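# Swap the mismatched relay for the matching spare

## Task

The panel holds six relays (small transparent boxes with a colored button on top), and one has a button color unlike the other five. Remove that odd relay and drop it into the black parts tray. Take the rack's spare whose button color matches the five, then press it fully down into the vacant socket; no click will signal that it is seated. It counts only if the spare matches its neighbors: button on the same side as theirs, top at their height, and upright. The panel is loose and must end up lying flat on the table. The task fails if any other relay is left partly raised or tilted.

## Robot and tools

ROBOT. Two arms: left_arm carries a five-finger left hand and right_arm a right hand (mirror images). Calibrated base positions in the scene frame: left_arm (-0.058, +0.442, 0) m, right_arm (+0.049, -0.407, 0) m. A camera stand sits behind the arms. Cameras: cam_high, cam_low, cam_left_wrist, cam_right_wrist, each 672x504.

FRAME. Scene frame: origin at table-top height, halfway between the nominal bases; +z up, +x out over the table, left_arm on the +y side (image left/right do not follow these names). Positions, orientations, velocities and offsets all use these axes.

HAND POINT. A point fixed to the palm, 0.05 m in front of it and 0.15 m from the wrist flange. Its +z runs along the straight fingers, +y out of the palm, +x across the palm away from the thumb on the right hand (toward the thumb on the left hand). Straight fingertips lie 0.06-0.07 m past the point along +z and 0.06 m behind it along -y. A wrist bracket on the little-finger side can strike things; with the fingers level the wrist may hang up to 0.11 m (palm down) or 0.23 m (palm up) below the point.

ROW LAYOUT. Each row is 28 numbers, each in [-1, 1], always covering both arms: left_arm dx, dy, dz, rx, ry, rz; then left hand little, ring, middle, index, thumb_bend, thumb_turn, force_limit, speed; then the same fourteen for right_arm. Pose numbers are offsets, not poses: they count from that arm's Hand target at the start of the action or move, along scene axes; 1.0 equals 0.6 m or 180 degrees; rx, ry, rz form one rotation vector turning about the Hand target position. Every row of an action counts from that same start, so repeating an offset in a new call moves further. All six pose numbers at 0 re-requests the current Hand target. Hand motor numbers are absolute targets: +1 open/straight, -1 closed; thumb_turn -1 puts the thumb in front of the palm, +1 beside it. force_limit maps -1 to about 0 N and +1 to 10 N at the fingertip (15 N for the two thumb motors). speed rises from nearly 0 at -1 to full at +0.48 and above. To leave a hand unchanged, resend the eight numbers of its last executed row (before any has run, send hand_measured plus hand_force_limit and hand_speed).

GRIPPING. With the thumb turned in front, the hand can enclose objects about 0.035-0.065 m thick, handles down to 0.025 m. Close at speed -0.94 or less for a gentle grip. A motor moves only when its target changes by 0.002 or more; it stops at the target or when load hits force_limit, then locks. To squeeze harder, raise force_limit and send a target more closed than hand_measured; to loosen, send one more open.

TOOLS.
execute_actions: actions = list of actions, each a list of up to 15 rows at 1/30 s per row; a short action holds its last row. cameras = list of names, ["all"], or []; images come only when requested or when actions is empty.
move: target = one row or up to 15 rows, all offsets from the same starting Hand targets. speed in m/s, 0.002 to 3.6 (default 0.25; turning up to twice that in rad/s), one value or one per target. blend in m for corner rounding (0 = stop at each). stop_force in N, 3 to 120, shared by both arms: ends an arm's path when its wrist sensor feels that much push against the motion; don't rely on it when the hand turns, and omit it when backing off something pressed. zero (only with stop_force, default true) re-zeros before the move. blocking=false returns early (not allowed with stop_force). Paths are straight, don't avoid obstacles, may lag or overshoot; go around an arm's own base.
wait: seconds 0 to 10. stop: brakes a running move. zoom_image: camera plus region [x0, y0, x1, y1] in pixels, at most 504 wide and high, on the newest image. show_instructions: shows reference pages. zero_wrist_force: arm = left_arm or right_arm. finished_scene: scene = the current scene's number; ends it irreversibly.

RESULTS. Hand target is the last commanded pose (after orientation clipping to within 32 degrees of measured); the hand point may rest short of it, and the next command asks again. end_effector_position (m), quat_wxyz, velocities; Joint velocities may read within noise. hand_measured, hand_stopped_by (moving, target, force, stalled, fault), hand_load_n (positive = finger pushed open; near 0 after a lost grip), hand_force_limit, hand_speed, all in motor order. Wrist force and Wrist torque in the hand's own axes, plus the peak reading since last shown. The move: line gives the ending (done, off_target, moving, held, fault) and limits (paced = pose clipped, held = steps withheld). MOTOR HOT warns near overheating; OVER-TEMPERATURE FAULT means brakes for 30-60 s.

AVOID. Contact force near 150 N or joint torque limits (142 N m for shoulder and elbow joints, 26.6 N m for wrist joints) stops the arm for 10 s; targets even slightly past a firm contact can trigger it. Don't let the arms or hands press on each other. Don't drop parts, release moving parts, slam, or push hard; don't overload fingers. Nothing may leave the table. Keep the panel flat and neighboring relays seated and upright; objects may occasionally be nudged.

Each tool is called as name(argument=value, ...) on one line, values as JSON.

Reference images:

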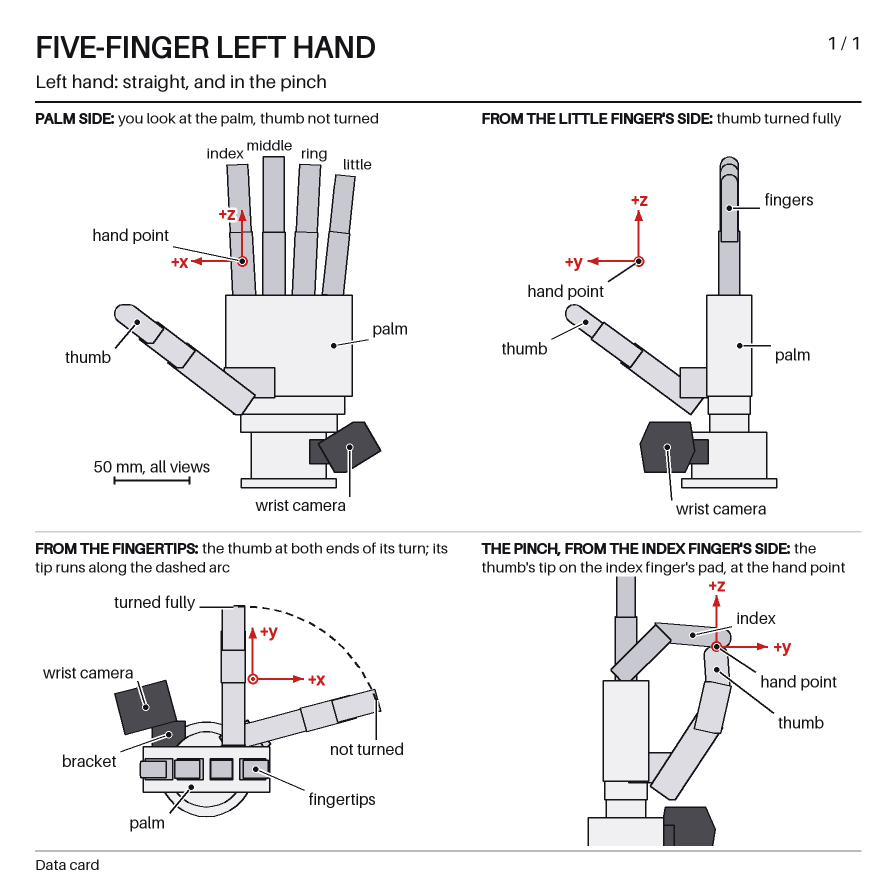

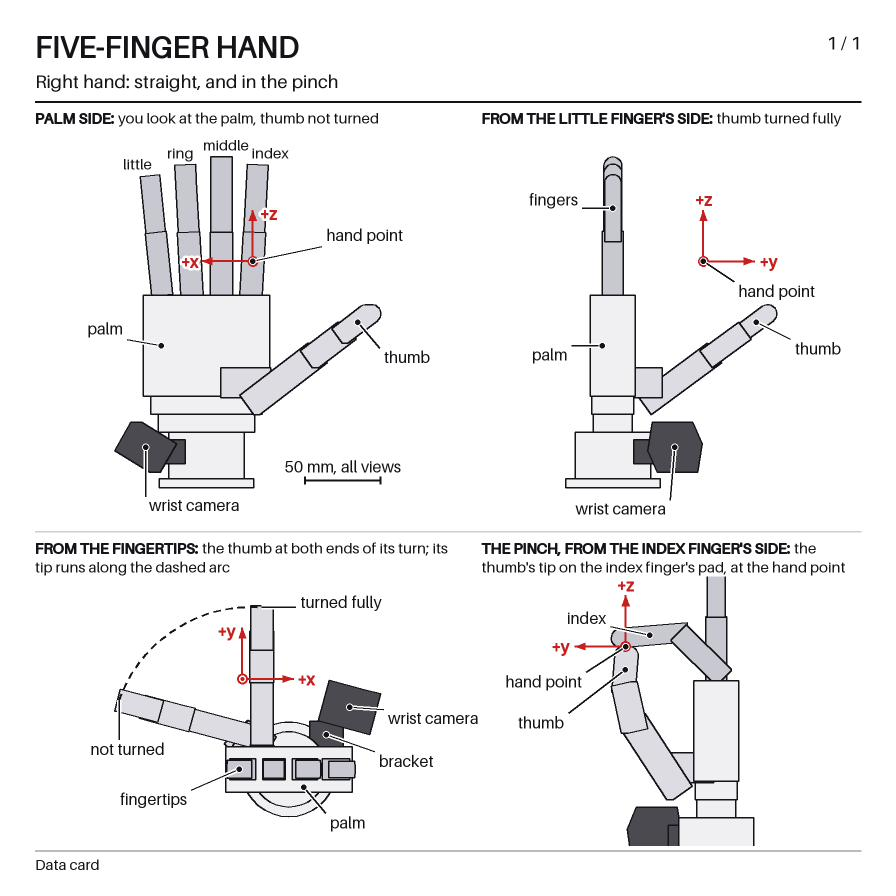

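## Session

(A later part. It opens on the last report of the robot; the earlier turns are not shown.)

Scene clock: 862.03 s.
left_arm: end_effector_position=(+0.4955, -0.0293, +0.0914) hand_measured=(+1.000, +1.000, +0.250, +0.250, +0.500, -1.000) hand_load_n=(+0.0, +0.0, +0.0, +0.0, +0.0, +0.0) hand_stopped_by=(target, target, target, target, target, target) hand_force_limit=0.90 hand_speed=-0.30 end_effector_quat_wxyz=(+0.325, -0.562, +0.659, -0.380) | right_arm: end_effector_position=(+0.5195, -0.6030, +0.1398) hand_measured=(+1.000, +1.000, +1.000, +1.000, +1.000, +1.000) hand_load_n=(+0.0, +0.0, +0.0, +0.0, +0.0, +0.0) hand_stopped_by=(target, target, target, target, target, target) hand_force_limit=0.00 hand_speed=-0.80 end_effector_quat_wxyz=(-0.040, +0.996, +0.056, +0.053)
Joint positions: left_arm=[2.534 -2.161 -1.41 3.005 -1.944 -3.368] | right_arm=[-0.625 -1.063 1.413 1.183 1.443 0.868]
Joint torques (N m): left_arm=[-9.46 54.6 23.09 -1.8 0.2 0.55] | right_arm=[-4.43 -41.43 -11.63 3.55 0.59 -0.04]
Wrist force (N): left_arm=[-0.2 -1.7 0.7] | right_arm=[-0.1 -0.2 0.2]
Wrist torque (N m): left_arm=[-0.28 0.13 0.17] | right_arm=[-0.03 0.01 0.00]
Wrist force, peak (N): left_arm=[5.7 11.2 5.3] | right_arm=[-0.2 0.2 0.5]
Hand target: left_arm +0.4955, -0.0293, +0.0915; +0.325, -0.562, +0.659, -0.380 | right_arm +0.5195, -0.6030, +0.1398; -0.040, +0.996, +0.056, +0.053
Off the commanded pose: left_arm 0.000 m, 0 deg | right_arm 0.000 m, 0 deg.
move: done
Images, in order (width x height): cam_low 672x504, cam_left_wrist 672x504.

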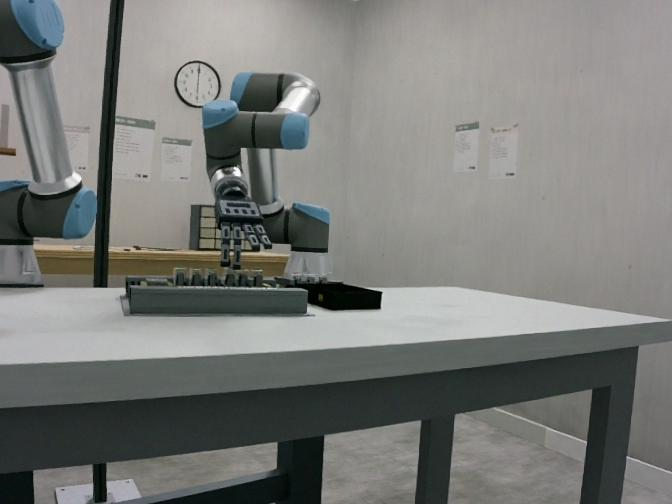

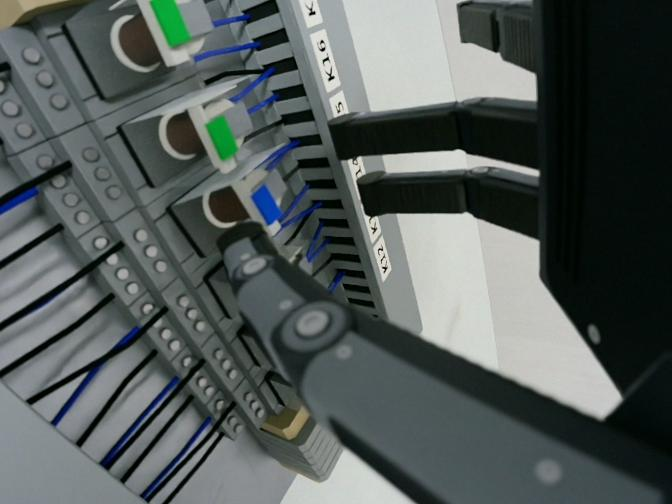

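move(target=[[-0.003,0.0132,0,0,0,0,1,1,1,0.3,0.5,-0.75,0.9,-0.3,0,0,0,0,0,0,1,1,1,1,1,1,0,-0.8],[-0.003,0.0132,-0.0425,0,0,0,1,1,1,0.3,0.5,-0.75,0.9,-0.3,0,0,0,0,0,0,1,1,1,1,1,1,0,-0.8]], speed=0.05)

move(target=[0,0,0,0,0,0,1,1,1,-0.2,0.1,-0.75,-0.3,-0.9,0,0,0,0,0,0,1,1,1,1,1,1,0,-0.8], speed=0.03, cameras=["cam_left_wrist", "cam_low"])

zoom_image(camera="cam_left_wrist", region=[170, 100, 410, 300])

zoom_image(camera="cam_low", region=[190, 240, 260, 300])

Scene clock: 874.07 s.
left_arm: end_effector_position=(+0.4937, -0.0214, +0.0661) hand_measured=(+1.000, +1.000, +1.000, +0.300, +0.500, -0.750) hand_load_n=(+0.0, +0.0, +0.0, +0.0, +0.0, +0.0) hand_stopped_by=(target, target, target, target, target, target) hand_force_limit=0.90 hand_speed=-0.30 end_effector_quat_wxyz=(+0.325, -0.562, +0.659, -0.380) | right_arm: end_effector_position=(+0.5195, -0.6030, +0.1398) hand_measured=(+1.000, +1.000, +1.000, +1.000, +1.000, +1.000) hand_load_n=(+0.5, +0.0, +0.0, +0.0, +0.0, +0.0) hand_stopped_by=(target, target, target, target, target, target) hand_force_limit=0.00 hand_speed=-0.80 end_effector_quat_wxyz=(-0.040, +0.996, +0.056, +0.053)
Joint positions: left_arm=[2.545 -2.171 -1.463 3.071 -1.935 -3.362] | right_arm=[-0.625 -1.063 1.413 1.183 1.443 0.868]
Joint torques (N m): left_arm=[10.8 29.99 10.03 1.92 1.51 1.24] | right_arm=[-4.45 -41.4 -11.86 3.62 0.61 -0.11]
Wrist force (N): left_arm=[-0.2 -1.8 0.6] | right_arm=[-0.1 -0.1 0.1]
Wrist torque (N m): left_arm=[-0.29 0.13 -0.01] | right_arm=[-0.01 0.02 -0.01]
Wrist force, peak (N): left_arm=[0.3 -2.2 0.9] | right_arm=[0.0 0.2 0.5]
Hand target: left_arm +0.4937, -0.0214, +0.0660; +0.325, -0.562, +0.659, -0.380 | right_arm +0.5195, -0.6030, +0.1398; -0.040, +0.996, +0.056, +0.053
Off the commanded pose: left_arm 0.000 m, 0 deg | right_arm 0.000 m, 0 deg.
move: done

Scene clock: 875.77 s.
left_arm: end_effector_position=(+0.4937, -0.0214, +0.0660) hand_measured=(+1.000, +1.000, +1.000, +0.060, +0.292, -0.750) hand_load_n=(+0.0, +0.0, +0.0, +4.5, +5.0, +0.5) hand_stopped_by=(target, target, target, force, force, target) hand_force_limit=-0.30 hand_speed=-0.90 end_effector_quat_wxyz=(+0.325, -0.562, +0.659, -0.380) | right_arm: end_effector_position=(+0.5195, -0.6030, +0.1398) hand_measured=(+1.000, +1.000, +1.000, +1.000, +1.000, +1.000) hand_load_n=(+0.0, +0.0, +0.0, +0.0, +0.0, +0.0) hand_stopped_by=(target, target, target, target, target, target) hand_force_limit=0.00 hand_speed=-0.80 end_effector_quat_wxyz=(-0.040, +0.996, +0.056, +0.053)
Joint positions: left_arm=[2.545 -2.172 -1.463 3.071 -1.935 -3.362] | right_arm=[-0.625 -1.063 1.413 1.183 1.443 0.868]
Joint torques (N m): left_arm=[3.02 31.34 10.83 -1.89 1.34 1.22] | right_arm=[-5.25 -41.36 -11.25 3.5 0.59 0.03]
Wrist force (N): left_arm=[0.6 -0.3 2.6] | right_arm=[0.2 0.1 0.1]
Wrist torque (N m): left_arm=[-0.26 0.11 -0.01] | right_arm=[0.01 -0.02 0.02]
Wrist force, peak (N): left_arm=[0.5 -4.4 4.3] | right_arm=[0.1 0.1 0.4]
Hand target: left_arm +0.4937, -0.0214, +0.0660; +0.325, -0.562, +0.659, -0.380 | right_arm +0.5195, -0.6030, +0.1398; -0.040, +0.996, +0.056, +0.053
Off the commanded pose: left_arm 0.000 m, 0 deg | right_arm 0.000 m, 0 deg.
move: done
Images, in order (width x height): cam_low 672x504, cam_left_wrist 672x504.

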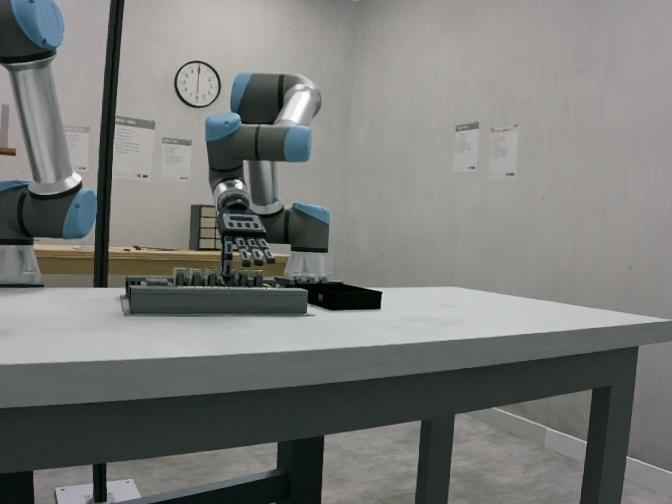

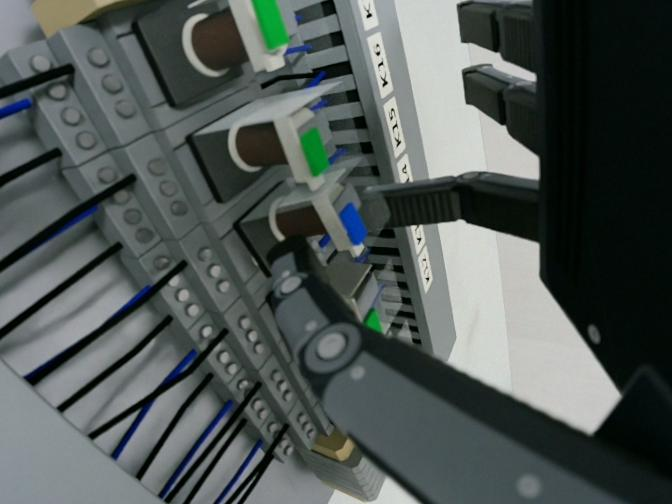

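Scaled by 2.100.

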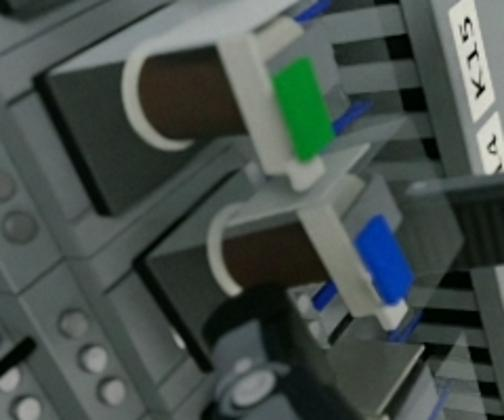

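Scaled by 7.200.

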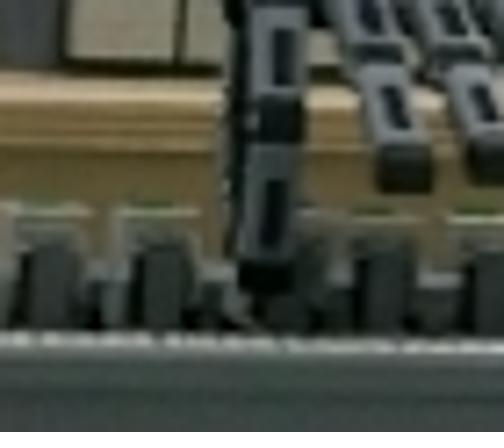

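move(target=[[0,0,0,0,0,0,1,1,1,0.2,0.4,-0.75,0.9,-0.3,0,0,0,0,0,0,1,1,1,1,1,1,0,-0.8],[0.0014,0.0091,-0.0033,0,0,0,1,1,1,0.2,0.4,-0.75,0.9,-0.3,0,0,0,0,0,0,1,1,1,1,1,1,0,-0.8]], speed=0.05)

move(target=[0,0,0,0,0,0,1,1,1,-0.2,0.1,-0.75,-0.3,-0.9,0,0,0,0,0,0,1,1,1,1,1,1,0,-0.8], speed=0.03)

move(target=[0,0,0,0,0,0,1,1,1,-0.6,-0.4,-0.75,1,0.2,0,0,0,0,0,0,1,1,1,1,1,1,0,-0.8], speed=0.03)

move(target=[0,0,0.0083,0,0,0,1,1,1,-0.6,-0.4,-0.75,1,0.2,0,0,0,0,0,0,1,1,1,1,1,1,0,-0.8], speed=0.01, cameras=["cam_left_wrist", "cam_low"])

zoom_image(camera="cam_left_wrist", region=[170, 100, 410, 300])

zoom_image(camera="cam_low", region=[190, 240, 260, 300])

Scene clock: 884.87 s.
left_arm: end_effector_position=(+0.4945, -0.0160, +0.0641) hand_measured=(+1.000, +1.000, +1.000, +0.200, +0.400, -0.750) hand_load_n=(+0.0, +0.0, +0.0, +0.0, +0.0, +0.0) hand_stopped_by=(target, target, target, target, target, target) hand_force_limit=0.90 hand_speed=-0.30 end_effector_quat_wxyz=(+0.325, -0.562, +0.659, -0.380) | right_arm: end_effector_position=(+0.5195, -0.6030, +0.1398) hand_measured=(+1.000, +1.000, +1.000, +1.000, +1.000, +1.000) hand_load_n=(+0.0, +0.0, +0.0, +0.0, +0.0, +0.0) hand_stopped_by=(target, target, target, target, target, target) hand_force_limit=0.00 hand_speed=-0.80 end_effector_quat_wxyz=(-0.040, +0.996, +0.056, +0.053)
Joint positions: left_arm=[2.554 -2.166 -1.478 3.082 -1.927 -3.356] | right_arm=[-0.625 -1.063 1.413 1.183 1.443 0.868]
Joint torques (N m): left_arm=[10.38 55.28 9.93 1.31 1.35 1.39] | right_arm=[-4.83 -41.43 -11.33 3.6 0.65 -0.18]
Wrist force (N): left_arm=[0.0 -1.8 0.6] | right_arm=[-0.1 -0.1 0.1]
Wrist torque (N m): left_arm=[-0.28 0.11 -0.01] | right_arm=[-0.02 0.01 -0.01]
Wrist force, peak (N): left_arm=[0.8 -1.5 2.4] | right_arm=[-0.3 0.0 0.7]
Hand target: left_arm +0.4945, -0.0160, +0.0640; +0.325, -0.562, +0.659, -0.380 | right_arm +0.5195, -0.6030, +0.1398; -0.040, +0.996, +0.056, +0.053
Off the commanded pose: left_arm 0.000 m, 0 deg | right_arm 0.000 m, 0 deg.
move: done

Scene clock: 885.83 s.
left_arm: end_effector_position=(+0.4946, -0.0160, +0.0640) hand_measured=(+1.000, +1.000, +1.000, +0.062, +0.298, -0.750) hand_load_n=(+0.0, +0.0, +0.0, +4.5, +4.5, +0.0) hand_stopped_by=(target, target, target, force, force, target) hand_force_limit=-0.30 hand_speed=-0.90 end_effector_quat_wxyz=(+0.325, -0.562, +0.659, -0.380) | right_arm: end_effector_position=(+0.5195, -0.6030, +0.1398) hand_measured=(+1.000, +1.000, +1.000, +1.000, +1.000, +1.000) hand_load_n=(+0.0, +0.0, +0.0, +0.0, +0.0, +0.0) hand_stopped_by=(target, target, target, target, target, target) hand_force_limit=0.00 hand_speed=-0.80 end_effector_quat_wxyz=(-0.040, +0.996, +0.056, +0.053)
Joint positions: left_arm=[2.554 -2.166 -1.478 3.083 -1.927 -3.356] | right_arm=[-0.625 -1.063 1.413 1.183 1.443 0.868]
Joint torques (N m): left_arm=[6.24 55.19 11 -1.8 1.06 1.26] | right_arm=[-4.24 -41.38 -11.31 3.49 0.58 -0.01]
Wrist force (N): left_arm=[0.8 -0.4 2.2] | right_arm=[-0.2 0.0 0.3]
Wrist torque (N m): left_arm=[-0.24 0.09 -0.03] | right_arm=[-0.01 0.02 0.00]
Wrist force, peak (N): left_arm=[0.7 -4.0 4.1] | right_arm=[-0.1 -0.1 0.5]
Hand target: left_arm +0.4945, -0.0160, +0.0640; +0.325, -0.562, +0.659, -0.380 | right_arm +0.5195, -0.6030, +0.1398; -0.040, +0.996, +0.056, +0.053
Off the commanded pose: left_arm 0.000 m, 0 deg | right_arm 0.000 m, 0 deg.
move: done

Scene clock: 886.33 s.
left_arm: end_effector_position=(+0.4945, -0.0159, +0.0640) hand_measured=(+1.000, +1.000, +1.000, +0.046, +0.260, -0.750) hand_load_n=(+0.0, +0.0, +0.0, +14.5, +18.0, +0.0) hand_stopped_by=(target, target, target, force, force, target) hand_force_limit=1.00 hand_speed=0.20 end_effector_quat_wxyz=(+0.325, -0.562, +0.659, -0.380) | right_arm: end_effector_position=(+0.5195, -0.6030, +0.1398) hand_measured=(+1.000, +1.000, +1.000, +1.000, +1.000, +1.000) hand_load_n=(+0.0, +0.0, +0.0, +0.0, +0.0, +0.0) hand_stopped_by=(target, target, target, target, target, target) hand_force_limit=0.00 hand_speed=-0.80 end_effector_quat_wxyz=(-0.040, +0.996, +0.056, +0.053)
Joint positions: left_arm=[2.554 -2.166 -1.478 3.083 -1.927 -3.356] | right_arm=[-0.625 -1.063 1.413 1.183 1.443 0.868]
Joint torques (N m): left_arm=[2.8 54.98 15.72 -0.71 0.3 1.26] | right_arm=[-4.31 -41.55 -11.54 3.54 0.69 -0.1]
Wrist force (N): left_arm=[1.3 3.2 2.8] | right_arm=[0.0 0.1 0.1]
Wrist torque (N m): left_arm=[-0.02 0.06 -0.11] | right_arm=[0.02 0.00 0.01]
Wrist force, peak (N): left_arm=[1.4 1.7 5.5] | right_arm=[-0.1 0.2 0.3]
Hand target: left_arm +0.4945, -0.0160, +0.0640; +0.325, -0.562, +0.659, -0.380 | right_arm +0.5195, -0.6030, +0.1398; -0.040, +0.996, +0.056, +0.053
Off the commanded pose: left_arm 0.000 m, 0 deg | right_arm 0.000 m, 0 deg.
move: done

Scene clock: 887.10 s.
left_arm: end_effector_position=(+0.4945, -0.0160, +0.0689) hand_measured=(+1.000, +1.000, +1.000, +0.046, +0.260, -0.750) hand_load_n=(+0.0, +0.0, +0.0, +16.0, +16.5, -0.5) hand_stopped_by=(target, target, target, force, force, target) hand_force_limit=1.00 hand_speed=0.20 end_effector_quat_wxyz=(+0.325, -0.562, +0.659, -0.380) | right_arm: end_effector_position=(+0.5195, -0.6030, +0.1398) hand_measured=(+1.000, +1.000, +1.000, +1.000, +1.000, +1.000) hand_load_n=(+0.0, +0.0, +0.0, +0.0, +0.0, +0.0) hand_stopped_by=(target, target, target, target, target, target) hand_force_limit=0.00 hand_speed=-0.80 end_effector_quat_wxyz=(-0.040, +0.996, +0.056, +0.053)
Joint positions: left_arm=[2.554 -2.161 -1.473 3.072 -1.927 -3.356] | right_arm=[-0.625 -1.063 1.413 1.183 1.443 0.868]
Joint torques (N m): left_arm=[-2.87 63.68 26.42 -1.06 -0.87 0.54] | right_arm=[-4.55 -41.45 -11.64 3.69 0.66 0.02]
Wrist force (N): left_arm=[0.3 8.2 8.5] | right_arm=[-0.2 0.0 0.1]
Wrist torque (N m): left_arm=[0.02 0.05 -0.10] | right_arm=[-0.01 0.03 -0.01]
Wrist force, peak (N): left_arm=[0.2 11.3 7.9] | right_arm=[-0.3 0.1 0.5]
Hand target: left_arm +0.4945, -0.0160, +0.0690; +0.325, -0.562, +0.659, -0.380 | right_arm +0.5195, -0.6030, +0.1398; -0.040, +0.996, +0.056, +0.053
Off the commanded pose: left_arm 0.000 m, 0 deg | right_arm 0.000 m, 0 deg.
move: done
Images, in order (width x height): cam_low 672x504, cam_left_wrist 672x504.

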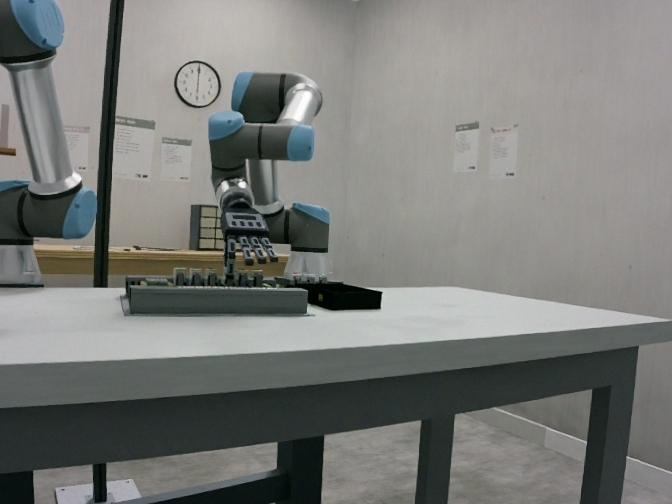

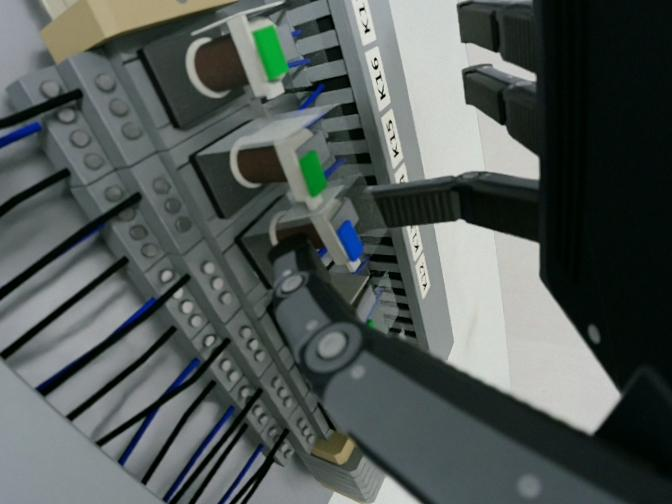

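Scaled by 2.100.

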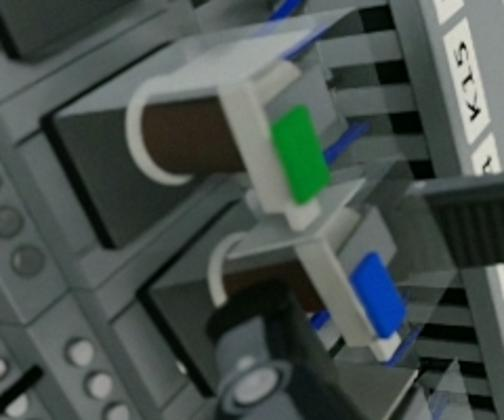

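Scaled by 7.200.

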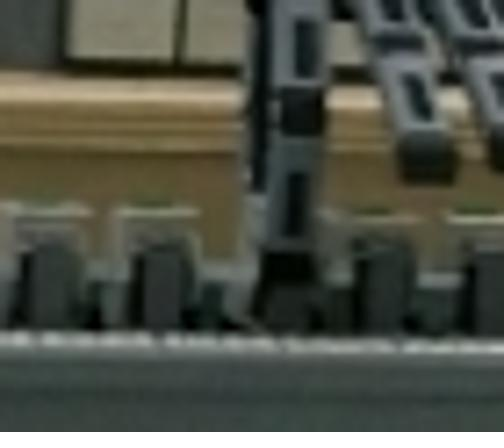

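move(target=[[0.0009,0.0056,0.001,-0.02,0.003,0,1,1,1,-0.6,-0.4,-0.75,1,0.2,0,0,0,0,0,0,1,1,1,1,1,1,0,-0.8],[-0.0012,-0.0074,0.002,0.025,-0.004,0,1,1,1,-0.6,-0.4,-0.75,1,0.2,0,0,0,0,0,0,1,1,1,1,1,1,0,-0.8],[0.0009,0.0056,0.0035,-0.02,0.003,0,1,1,1,-0.6,-0.4,-0.75,1,0.2,0,0,0,0,0,0,1,1,1,1,1,1,0,-0.8],[-0.0012,-0.0074,0.005,0.025,-0.004,0,1,1,1,-0.6,-0.4,-0.75,1,0.2,0,0,0,0,0,0,1,1,1,1,1,1,0,-0.8],[0,0,0.0065,0,0,0,1,1,1,-0.6,-0.4,-0.75,1,0.2,0,0,0,0,0,0,1,1,1,1,1,1,0,-0.8]], speed=0.08, cameras=["cam_left_wrist", "cam_low"])

zoom_image(camera="cam_left_wrist", region=[170, 100, 410, 300])

zoom_image(camera="cam_low", region=[190, 240, 260, 300])

Scene clock: 898.37 s.
left_arm: end_effector_position=(+0.4945, -0.0160, +0.0729) hand_measured=(+1.000, +1.000, +1.000, +0.046, +0.260, -0.750) hand_load_n=(+0.0, +0.0, +0.0, +14.0, +18.0, -0.5) hand_stopped_by=(target, target, target, force, force, target) hand_force_limit=1.00 hand_speed=0.20 end_effector_quat_wxyz=(+0.325, -0.562, +0.659, -0.380) | right_arm: end_effector_position=(+0.5195, -0.6030, +0.1398) hand_measured=(+1.000, +1.000, +1.000, +1.000, +1.000, +1.000) hand_load_n=(+0.0, -0.5, +0.5, +0.0, +0.0, +0.0) hand_stopped_by=(target, target, target, target, target, target) hand_force_limit=0.00 hand_speed=-0.80 end_effector_quat_wxyz=(-0.040, +0.996, +0.056, +0.053)
Joint positions: left_arm=[2.554 -2.156 -1.469 3.064 -1.928 -3.356] | right_arm=[-0.625 -1.063 1.413 1.183 1.443 0.868]
Joint torques (N m): left_arm=[11.66 62.94 14.05 2.99 0.81 -1.51] | right_arm=[-4.64 -42 -11.16 3.54 0.75 -0.06]
Wrist force (N): left_arm=[1.6 11.9 5.7] | right_arm=[-0.2 -0.1 0.2]
Wrist torque (N m): left_arm=[0.17 0.04 0.08] | right_arm=[-0.02 0.02 -0.01]
Wrist force, peak (N): left_arm=[-3.6 13.1 7.2] | right_arm=[-0.1 0.4 0.4]
Hand target: left_arm +0.4945, -0.0160, +0.0729; +0.325, -0.562, +0.659, -0.380 | right_arm +0.5195, -0.6030, +0.1398; -0.040, +0.996, +0.056, +0.053
Off the commanded pose: left_arm 0.000 m, 0 deg | right_arm 0.000 m, 0 deg.
move: done
Images, in order (width x height): cam_low 672x504, cam_left_wrist 672x504.

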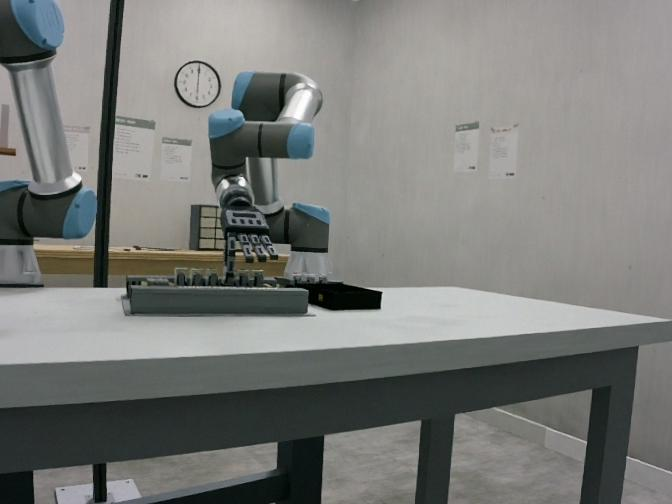

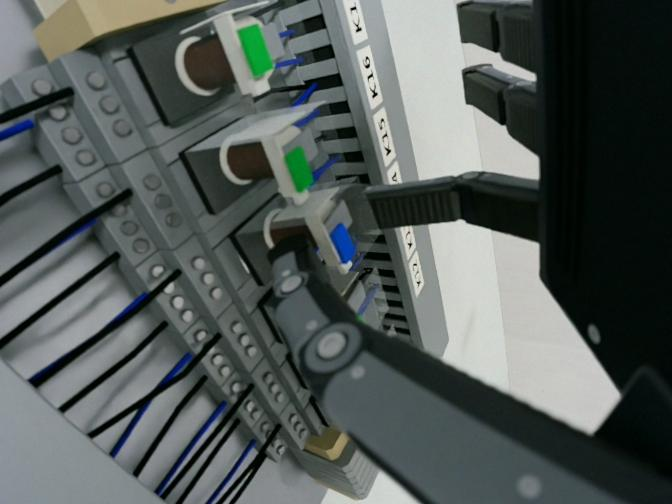

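Scaled by 2.100.

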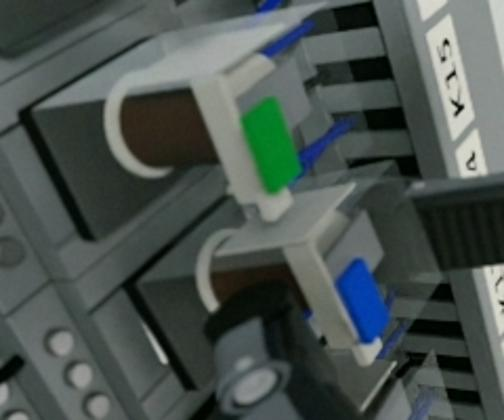

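Scaled by 7.200.

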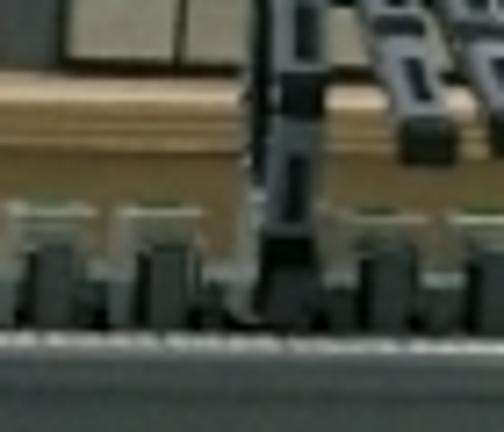

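move(target=[[0,0,0,0,0,0,1,1,1,0.2,0.4,-0.75,0.9,-0.3,0,0,0,0,0,0,1,1,1,1,1,1,0,-0.8],[0,0,-0.0115,0,0,0,1,1,1,0.2,0.4,-0.75,0.9,-0.3,0,0,0,0,0,0,1,1,1,1,1,1,0,-0.8]], speed=0.05)

move(target=[0,0,0,0,0,0,1,1,1,-0.2,0.1,-0.75,-0.3,-0.9,0,0,0,0,0,0,1,1,1,1,1,1,0,-0.8], speed=0.03)

move(target=[0,0,0,0,0,0,1,1,1,-0.6,-0.4,-0.75,1,0.2,0,0,0,0,0,0,1,1,1,1,1,1,0,-0.8], speed=0.03)

move(target=[[0,0,0.004,0,0,0,1,1,1,-0.6,-0.4,-0.75,1,0.2,0,0,0,0,0,0,1,1,1,1,1,1,0,-0.8],[0.0009,0.0056,0.005,-0.02,0.003,0,1,1,1,-0.6,-0.4,-0.75,1,0.2,0,0,0,0,0,0,1,1,1,1,1,1,0,-0.8],[-0.0012,-0.0074,0.006,0.025,-0.004,0,1,1,1,-0.6,-0.4,-0.75,1,0.2,0,0,0,0,0,0,1,1,1,1,1,1,0,-0.8],[0.0009,0.0056,0.0075,-0.02,0.003,0,1,1,1,-0.6,-0.4,-0.75,1,0.2,0,0,0,0,0,0,1,1,1,1,1,1,0,-0.8],[-0.0012,-0.0074,0.009,0.025,-0.004,0,1,1,1,-0.6,-0.4,-0.75,1,0.2,0,0,0,0,0,0,1,1,1,1,1,1,0,-0.8],[0,0,0.012,0,0,0,1,1,1,-0.6,-0.4,-0.75,1,0.2,0,0,0,0,0,0,1,1,1,1,1,1,0,-0.8]], speed=0.08, cameras=["cam_left_wrist", "cam_low"])

zoom_image(camera="cam_left_wrist", region=[170, 100, 410, 300])

zoom_image(camera="cam_low", region=[190, 240, 260, 300])

Scene clock: 911.93 s.
left_arm: end_effector_position=(+0.4945, -0.0160, +0.0661) hand_measured=(+1.000, +1.000, +1.000, +0.200, +0.400, -0.750) hand_load_n=(+0.0, +0.0, +0.0, +0.0, +0.0, +0.0) hand_stopped_by=(target, target, target, target, target, target) hand_force_limit=0.90 hand_speed=-0.30 end_effector_quat_wxyz=(+0.325, -0.562, +0.659, -0.380) | right_arm: end_effector_position=(+0.5195, -0.6030, +0.1398) hand_measured=(+1.000, +1.000, +1.000, +1.000, +1.000, +1.000) hand_load_n=(+0.0, +0.0, +0.0, +0.0, +0.0, +0.0) hand_stopped_by=(target, target, target, target, target, target) hand_force_limit=0.00 hand_speed=-0.80 end_effector_quat_wxyz=(-0.040, +0.996, +0.056, +0.053)
Joint positions: left_arm=[2.554 -2.164 -1.476 3.078 -1.927 -3.356] | right_arm=[-0.625 -1.063 1.413 1.183 1.443 0.868]
Joint torques (N m): left_arm=[5.08 29.51 11.2 1.76 0.82 -0.17] | right_arm=[-4.57 -42.29 -11.22 3.57 0.79 0.05]
Wrist force (N): left_arm=[0.0 -1.9 0.6] | right_arm=[-0.1 0.1 0.2]
Wrist torque (N m): left_arm=[-0.29 0.11 0.20] | right_arm=[0.01 0.01 0.00]
Wrist force, peak (N): left_arm=[1.4 12.1 6.0] | right_arm=[-0.1 0.4 0.5]
Hand target: left_arm +0.4945, -0.0160, +0.0660; +0.325, -0.562, +0.659, -0.380 | right_arm +0.5195, -0.6030, +0.1398; -0.040, +0.996, +0.056, +0.053
Off the commanded pose: left_arm 0.000 m, 0 deg | right_arm 0.000 m, 0 deg.
move: done

Scene clock: 912.93 s.
left_arm: end_effector_position=(+0.4945, -0.0160, +0.0660) hand_measured=(+1.000, +1.000, +1.000, +0.062, +0.294, -0.750) hand_load_n=(+0.0, +0.0, +0.0, +4.5, +5.5, +0.0) hand_stopped_by=(target, target, target, force, force, target) hand_force_limit=-0.30 hand_speed=-0.90 end_effector_quat_wxyz=(+0.325, -0.562, +0.659, -0.380) | right_arm: end_effector_position=(+0.5195, -0.6030, +0.1398) hand_measured=(+1.000, +1.000, +1.000, +1.000, +1.000, +1.000) hand_load_n=(+0.0, +0.0, +0.0, +0.0, +0.0, +0.0) hand_stopped_by=(target, target, target, target, target, target) hand_force_limit=0.00 hand_speed=-0.80 end_effector_quat_wxyz=(-0.040, +0.996, +0.056, +0.053)
Joint positions: left_arm=[2.554 -2.164 -1.476 3.078 -1.927 -3.356] | right_arm=[-0.625 -1.063 1.413 1.183 1.443 0.868]
Joint torques (N m): left_arm=[1.45 31.09 10.38 -1.84 0.95 0.52] | right_arm=[-4.73 -41.93 -11.15 3.5 0.75 -0.05]
Wrist force (N): left_arm=[-0.2 -0.4 1.5] | right_arm=[-0.1 0.3 0.3]
Wrist torque (N m): left_arm=[-0.19 0.12 0.15] | right_arm=[0.04 0.00 0.01]
Wrist force, peak (N): left_arm=[0.3 -3.8 3.9] | right_arm=[-0.1 0.1 0.6]
Hand target: left_arm +0.4945, -0.0160, +0.0660; +0.325, -0.562, +0.659, -0.380 | right_arm +0.5195, -0.6030, +0.1398; -0.040, +0.996, +0.056, +0.053
Off the commanded pose: left_arm 0.000 m, 0 deg | right_arm 0.000 m, 0 deg.
move: done

Scene clock: 913.43 s.
left_arm: end_effector_position=(+0.4945, -0.0160, +0.0660) hand_measured=(+1.000, +1.000, +1.000, +0.046, +0.256, -0.750) hand_load_n=(+0.0, +0.0, -0.5, +16.0, +16.5, -0.5) hand_stopped_by=(target, target, target, force, force, target) hand_force_limit=1.00 hand_speed=0.20 end_effector_quat_wxyz=(+0.325, -0.562, +0.659, -0.380) | right_arm: end_effector_position=(+0.5195, -0.6030, +0.1398) hand_measured=(+1.000, +1.000, +1.000, +1.000, +1.000, +1.000) hand_load_n=(+0.0, +0.0, +0.0, +0.0, +0.0, +0.0) hand_stopped_by=(target, target, target, target, target, target) hand_force_limit=0.00 hand_speed=-0.80 end_effector_quat_wxyz=(-0.040, +0.996, +0.056, +0.053)
Joint positions: left_arm=[2.554 -2.164 -1.476 3.078 -1.927 -3.356] | right_arm=[-0.625 -1.063 1.413 1.183 1.443 0.868]
Joint torques (N m): left_arm=[-0.51 34.97 12.62 -1.52 0.82 0.43] | right_arm=[-4.91 -42.07 -10.84 3.6 0.77 -0.05]
Wrist force (N): left_arm=[0.4 -0.2 4.1] | right_arm=[0.0 -0.1 0.3]
Wrist torque (N m): left_arm=[-0.13 0.06 0.13] | right_arm=[-0.04 -0.02 0.01]
Wrist force, peak (N): left_arm=[0.7 -0.7 4.5] | right_arm=[-0.1 -0.3 0.3]
Hand target: left_arm +0.4945, -0.0160, +0.0660; +0.325, -0.562, +0.659, -0.380 | right_arm +0.5195, -0.6030, +0.1398; -0.040, +0.996, +0.056, +0.053
Off the commanded pose: left_arm 0.000 m, 0 deg | right_arm 0.000 m, 0 deg.
move: done

Scene clock: 918.93 s.
left_arm: end_effector_position=(+0.4945, -0.0160, +0.0732) hand_measured=(+1.000, +1.000, +1.000, +0.046, +0.256, -0.750) hand_load_n=(+0.0, +0.0, +0.0, +16.0, +14.5, -2.5) hand_stopped_by=(target, target, target, force, force, target) hand_force_limit=1.00 hand_speed=0.20 end_effector_quat_wxyz=(+0.325, -0.562, +0.659, -0.380) | right_arm: end_effector_position=(+0.5195, -0.6030, +0.1398) hand_measured=(+1.000, +1.000, +1.000, +1.000, +1.000, +1.000) hand_load_n=(+0.0, +0.0, +0.0, +0.0, +0.0, +0.0) hand_stopped_by=(target, target, target, target, target, target) hand_force_limit=0.00 hand_speed=-0.80 end_effector_quat_wxyz=(-0.040, +0.996, +0.056, +0.053)
Joint positions: left_arm=[2.554 -2.156 -1.469 3.063 -1.928 -3.356] | right_arm=[-0.625 -1.063 1.413 1.183 1.443 0.868]
Joint torques (N m): left_arm=[9.59 54.55 8.03 1.66 1.39 -1.69] | right_arm=[-4.53 -42.45 -10.88 3.54 0.64 -0.03]
Wrist force (N): left_arm=[-0.1 -1.2 0.6] | right_arm=[0.1 0.1 0.2]
Wrist torque (N m): left_arm=[-0.25 0.12 0.17] | right_arm=[0.01 -0.02 0.01]
Wrist force, peak (N): left_arm=[-0.5 7.1 6.4] | right_arm=[0.0 0.3 0.5]
Hand target: left_arm +0.4945, -0.0160, +0.0732; +0.325, -0.562, +0.659, -0.380 | right_arm +0.5195, -0.6030, +0.1398; -0.040, +0.996, +0.056, +0.053
Off the commanded pose: left_arm 0.000 m, 0 deg | right_arm 0.000 m, 0 deg.
move: done
Images, in order (width x height): cam_low 672x504, cam_left_wrist 672x504.

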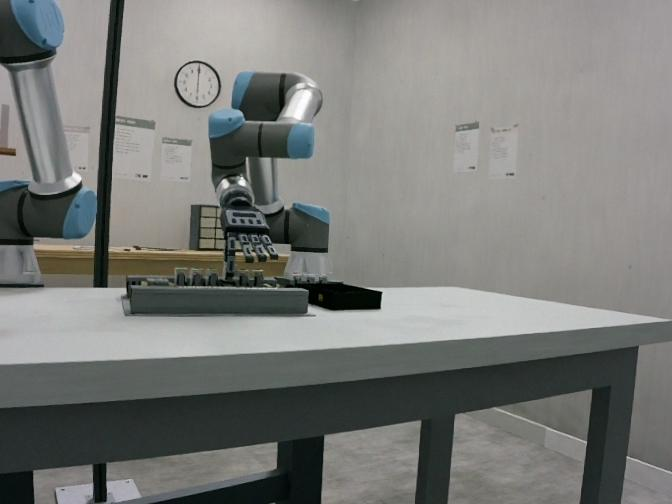

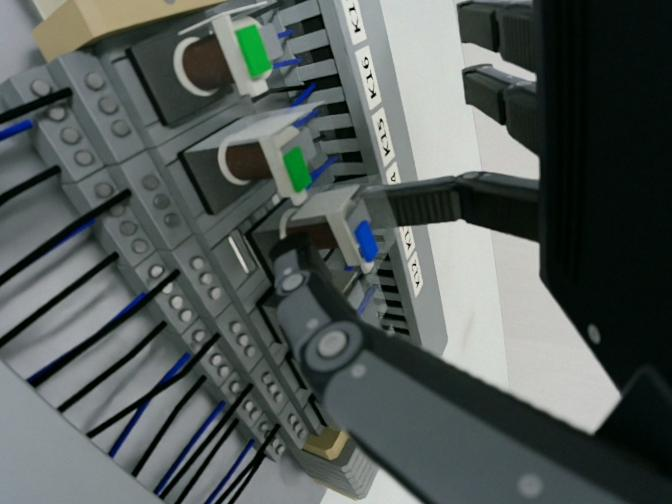

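Scaled by 2.100.

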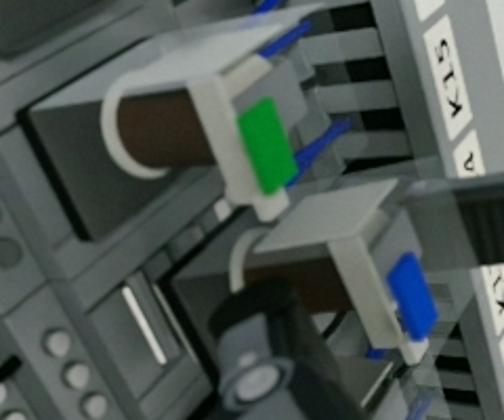

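Scaled by 7.200.

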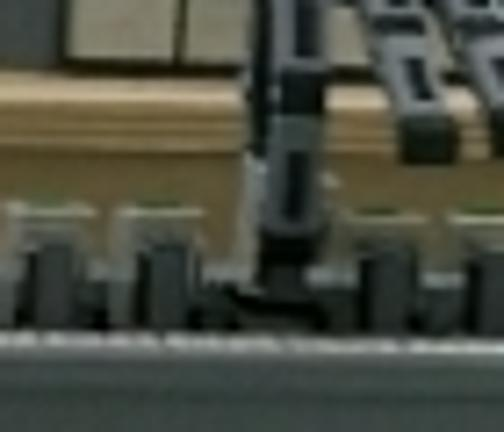

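move(target=[0,0,0.15,0,0,0,1,1,1,-0.6,-0.4,-0.75,1,0.2,0,0,0,0,0,0,1,1,1,1,1,1,0,-0.8], speed=0.05, cameras=["cam_left_wrist", "cam_low", "cam_high"])

zoom_image(camera="cam_left_wrist", region=[170, 100, 410, 300])

zoom_image(camera="cam_low", region=[130, 200, 410, 320])

zoom_image(camera="cam_high", region=[270, 180, 480, 320])

Scene clock: 924.83 s.
left_arm: end_effector_position=(+0.4945, -0.0160, +0.1631) hand_measured=(+1.000, +1.000, +1.000, +0.046, +0.256, -0.750) hand_load_n=(+0.0, +0.0, +0.0, +16.0, +14.0, -2.5) hand_stopped_by=(target, target, target, force, force, target) hand_force_limit=1.00 hand_speed=0.20 end_effector_quat_wxyz=(+0.325, -0.562, +0.659, -0.380) | right_arm: end_effector_position=(+0.5195, -0.6030, +0.1398) hand_measured=(+1.000, +1.000, +1.000, +1.000, +1.000, +1.000) hand_load_n=(+0.0, +0.0, +0.0, +0.0, +0.0, +0.0) hand_stopped_by=(target, target, target, target, target, target) hand_force_limit=0.00 hand_speed=-0.80 end_effector_quat_wxyz=(-0.040, +0.996, +0.056, +0.053)
Joint positions: left_arm=[2.554 -2.076 -1.35 2.864 -1.927 -3.356] | right_arm=[-0.625 -1.063 1.413 1.183 1.443 0.868]
Joint torques (N m): left_arm=[9.45 53.88 25.07 -2.04 0.52 -0.85] | right_arm=[-4.45 -42.49 -11.32 3.52 0.69 -0.05]
Wrist force (N): left_arm=[-0.3 -1.1 1.0] | right_arm=[-0.2 0.1 0.5]
Wrist torque (N m): left_arm=[-0.26 0.13 0.16] | right_arm=[0.00 0.01 0.00]
Wrist force, peak (N): left_arm=[-0.1 -1.8 0.7] | right_arm=[-0.2 0.1 0.5]
Hand target: left_arm +0.4945, -0.0160, +0.1632; +0.325, -0.562, +0.659, -0.380 | right_arm +0.5195, -0.6030, +0.1398; -0.040, +0.996, +0.056, +0.053
Off the commanded pose: left_arm 0.000 m, 0 deg | right_arm 0.000 m, 0 deg.
move: done
Images, in order (width x height): cam_high 672x504, cam_low 672x504, cam_left_wrist 672x504.

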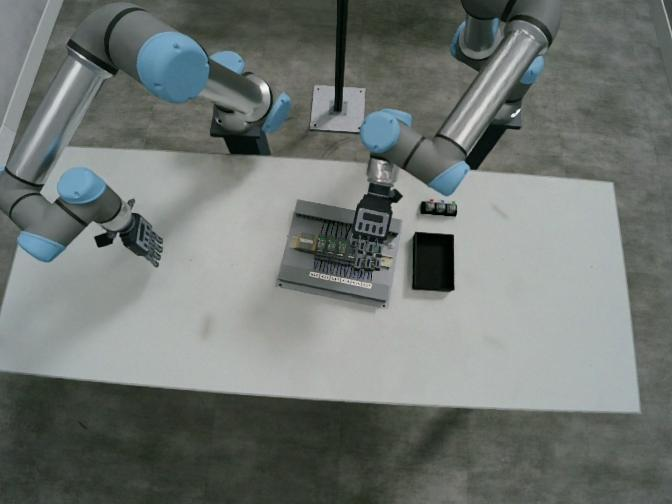

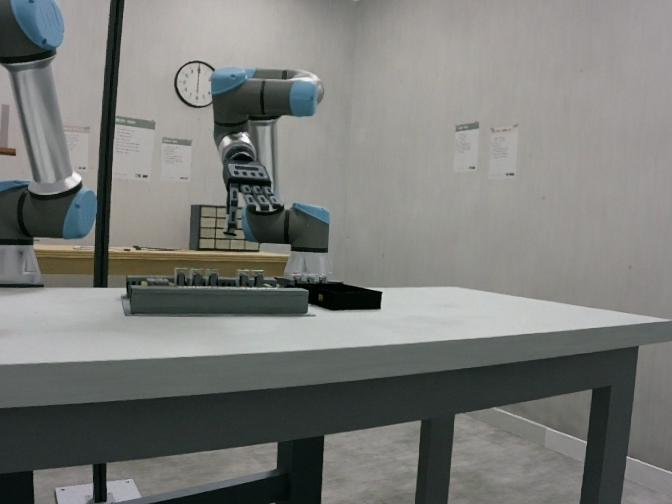

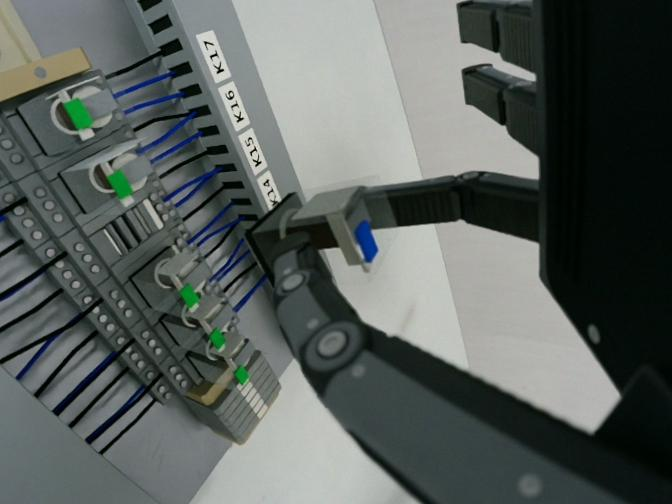

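Scaled by 2.100.

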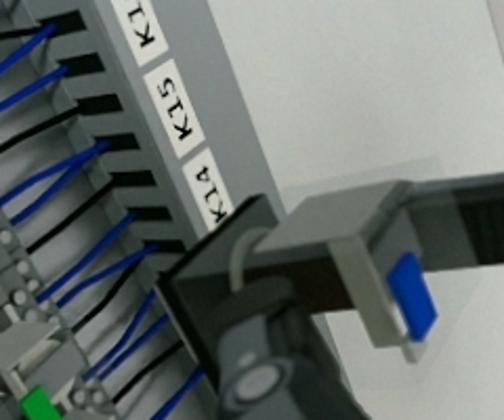

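Scaled by 1.800.

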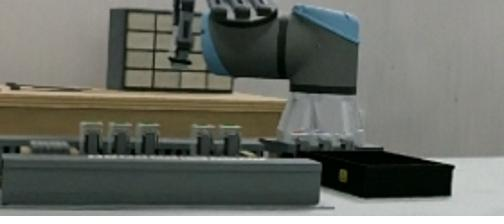

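Scaled by 2.400.

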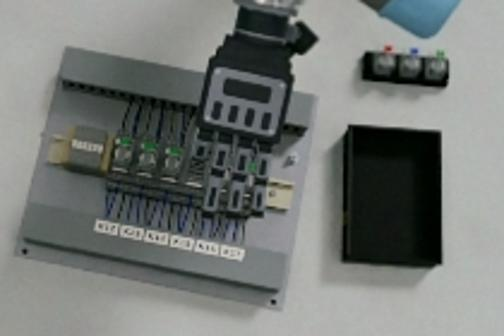

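move(target=[[-0.0158,0.4,0.0,0,0,0,1,1,1,-0.6,-0.4,-0.75,1,0.2,0,0,0,0,0,0,1,1,1,1,1,1,0,-0.8],[-0.0158,0.4,-0.1,0,0,0,1,1,1,-0.6,-0.4,-0.75,1,0.2,0,0,0,0,0,0,1,1,1,1,1,1,0,-0.8]], speed=[0.2, 0.12], cameras=["cam_left_wrist", "cam_low", "cam_high"])

zoom_image(camera="cam_low", region=[250, 200, 420, 320])

zoom_image(camera="cam_high", region=[370, 180, 500, 320])

Scene clock: 940.23 s.
left_arm: end_effector_position=(+0.4851, +0.2241, +0.1033) hand_measured=(+1.000, +1.000, +1.000, +0.046, +0.256, -0.750) hand_load_n=(+0.0, +0.0, +0.0, +16.0, +14.5, -2.5) hand_stopped_by=(target, target, target, force, force, target) hand_force_limit=1.00 hand_speed=0.20 end_effector_quat_wxyz=(+0.325, -0.562, +0.659, -0.380) | right_arm: end_effector_position=(+0.5195, -0.6030, +0.1398) hand_measured=(+1.000, +1.000, +1.000, +1.000, +1.000, +1.000) hand_load_n=(+0.0, +0.0, +0.0, +0.0, +0.0, +0.0) hand_stopped_by=(target, target, target, target, target, target) hand_force_limit=0.00 hand_speed=-0.80 end_effector_quat_wxyz=(-0.040, +0.996, +0.056, +0.053)
Joint positions: left_arm=[3.058 -1.79 -1.919 3.184 -1.493 -3.095] | right_arm=[-0.625 -1.063 1.413 1.183 1.443 0.868]
Joint torques (N m): left_arm=[-9.4 13.94 9.78 1.39 -0.47 -1.42] | right_arm=[-4.83 -42.49 -10.87 3.6 0.82 0.09]
Wrist force (N): left_arm=[-0.1 -1.4 1.1] | right_arm=[0.0 0.1 0.2]
Wrist torque (N m): left_arm=[-0.29 0.14 0.01] | right_arm=[-0.01 -0.01 0.01]
Wrist force, peak (N): left_arm=[-0.2 -2.5 0.2] | right_arm=[-0.3 0.1 0.6]
Hand target: left_arm +0.4851, +0.2240, +0.1032; +0.325, -0.562, +0.659, -0.380 | right_arm +0.5195, -0.6030, +0.1398; -0.040, +0.996, +0.056, +0.053
Off the commanded pose: left_arm 0.000 m, 0 deg | right_arm 0.000 m, 0 deg.
move: done
Images, in order (width x height): cam_high 672x504, cam_low 672x504, cam_left_wrist 672x504.

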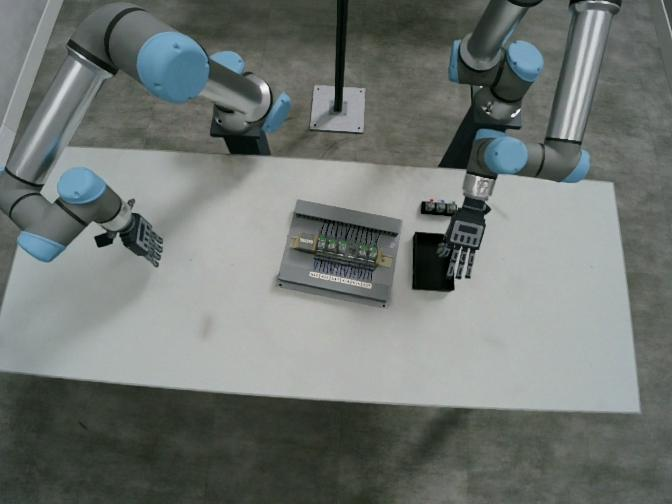

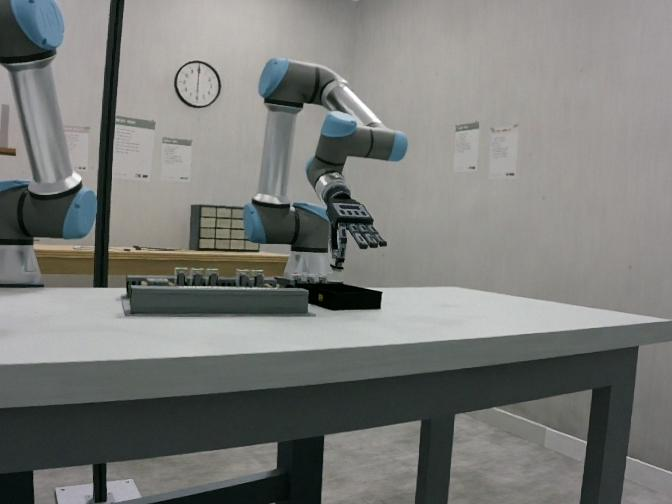

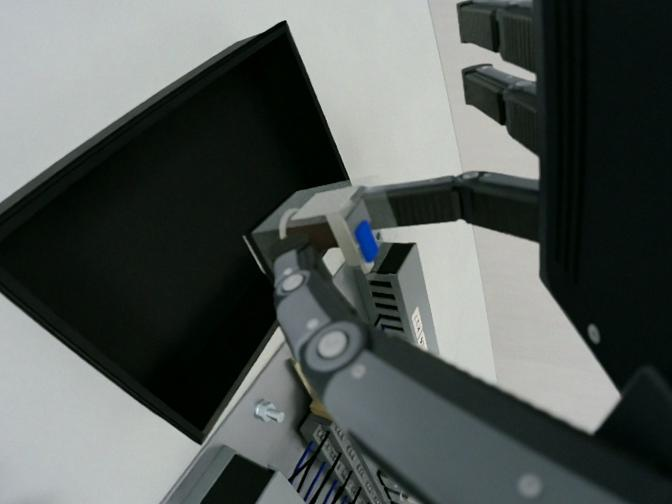

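Scaled by 2.965.

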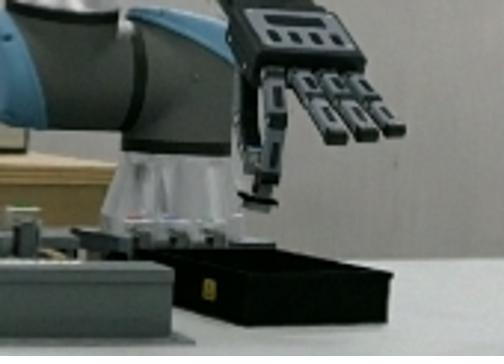

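Scaled by 3.600.

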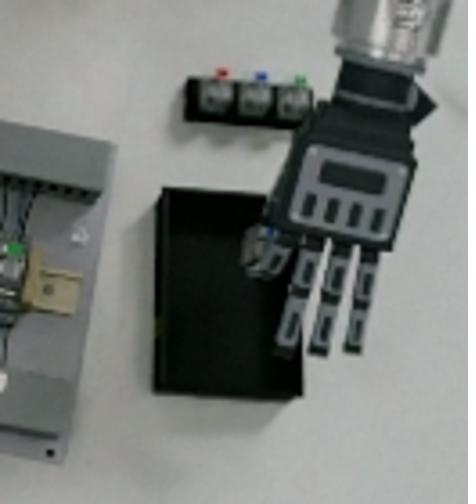

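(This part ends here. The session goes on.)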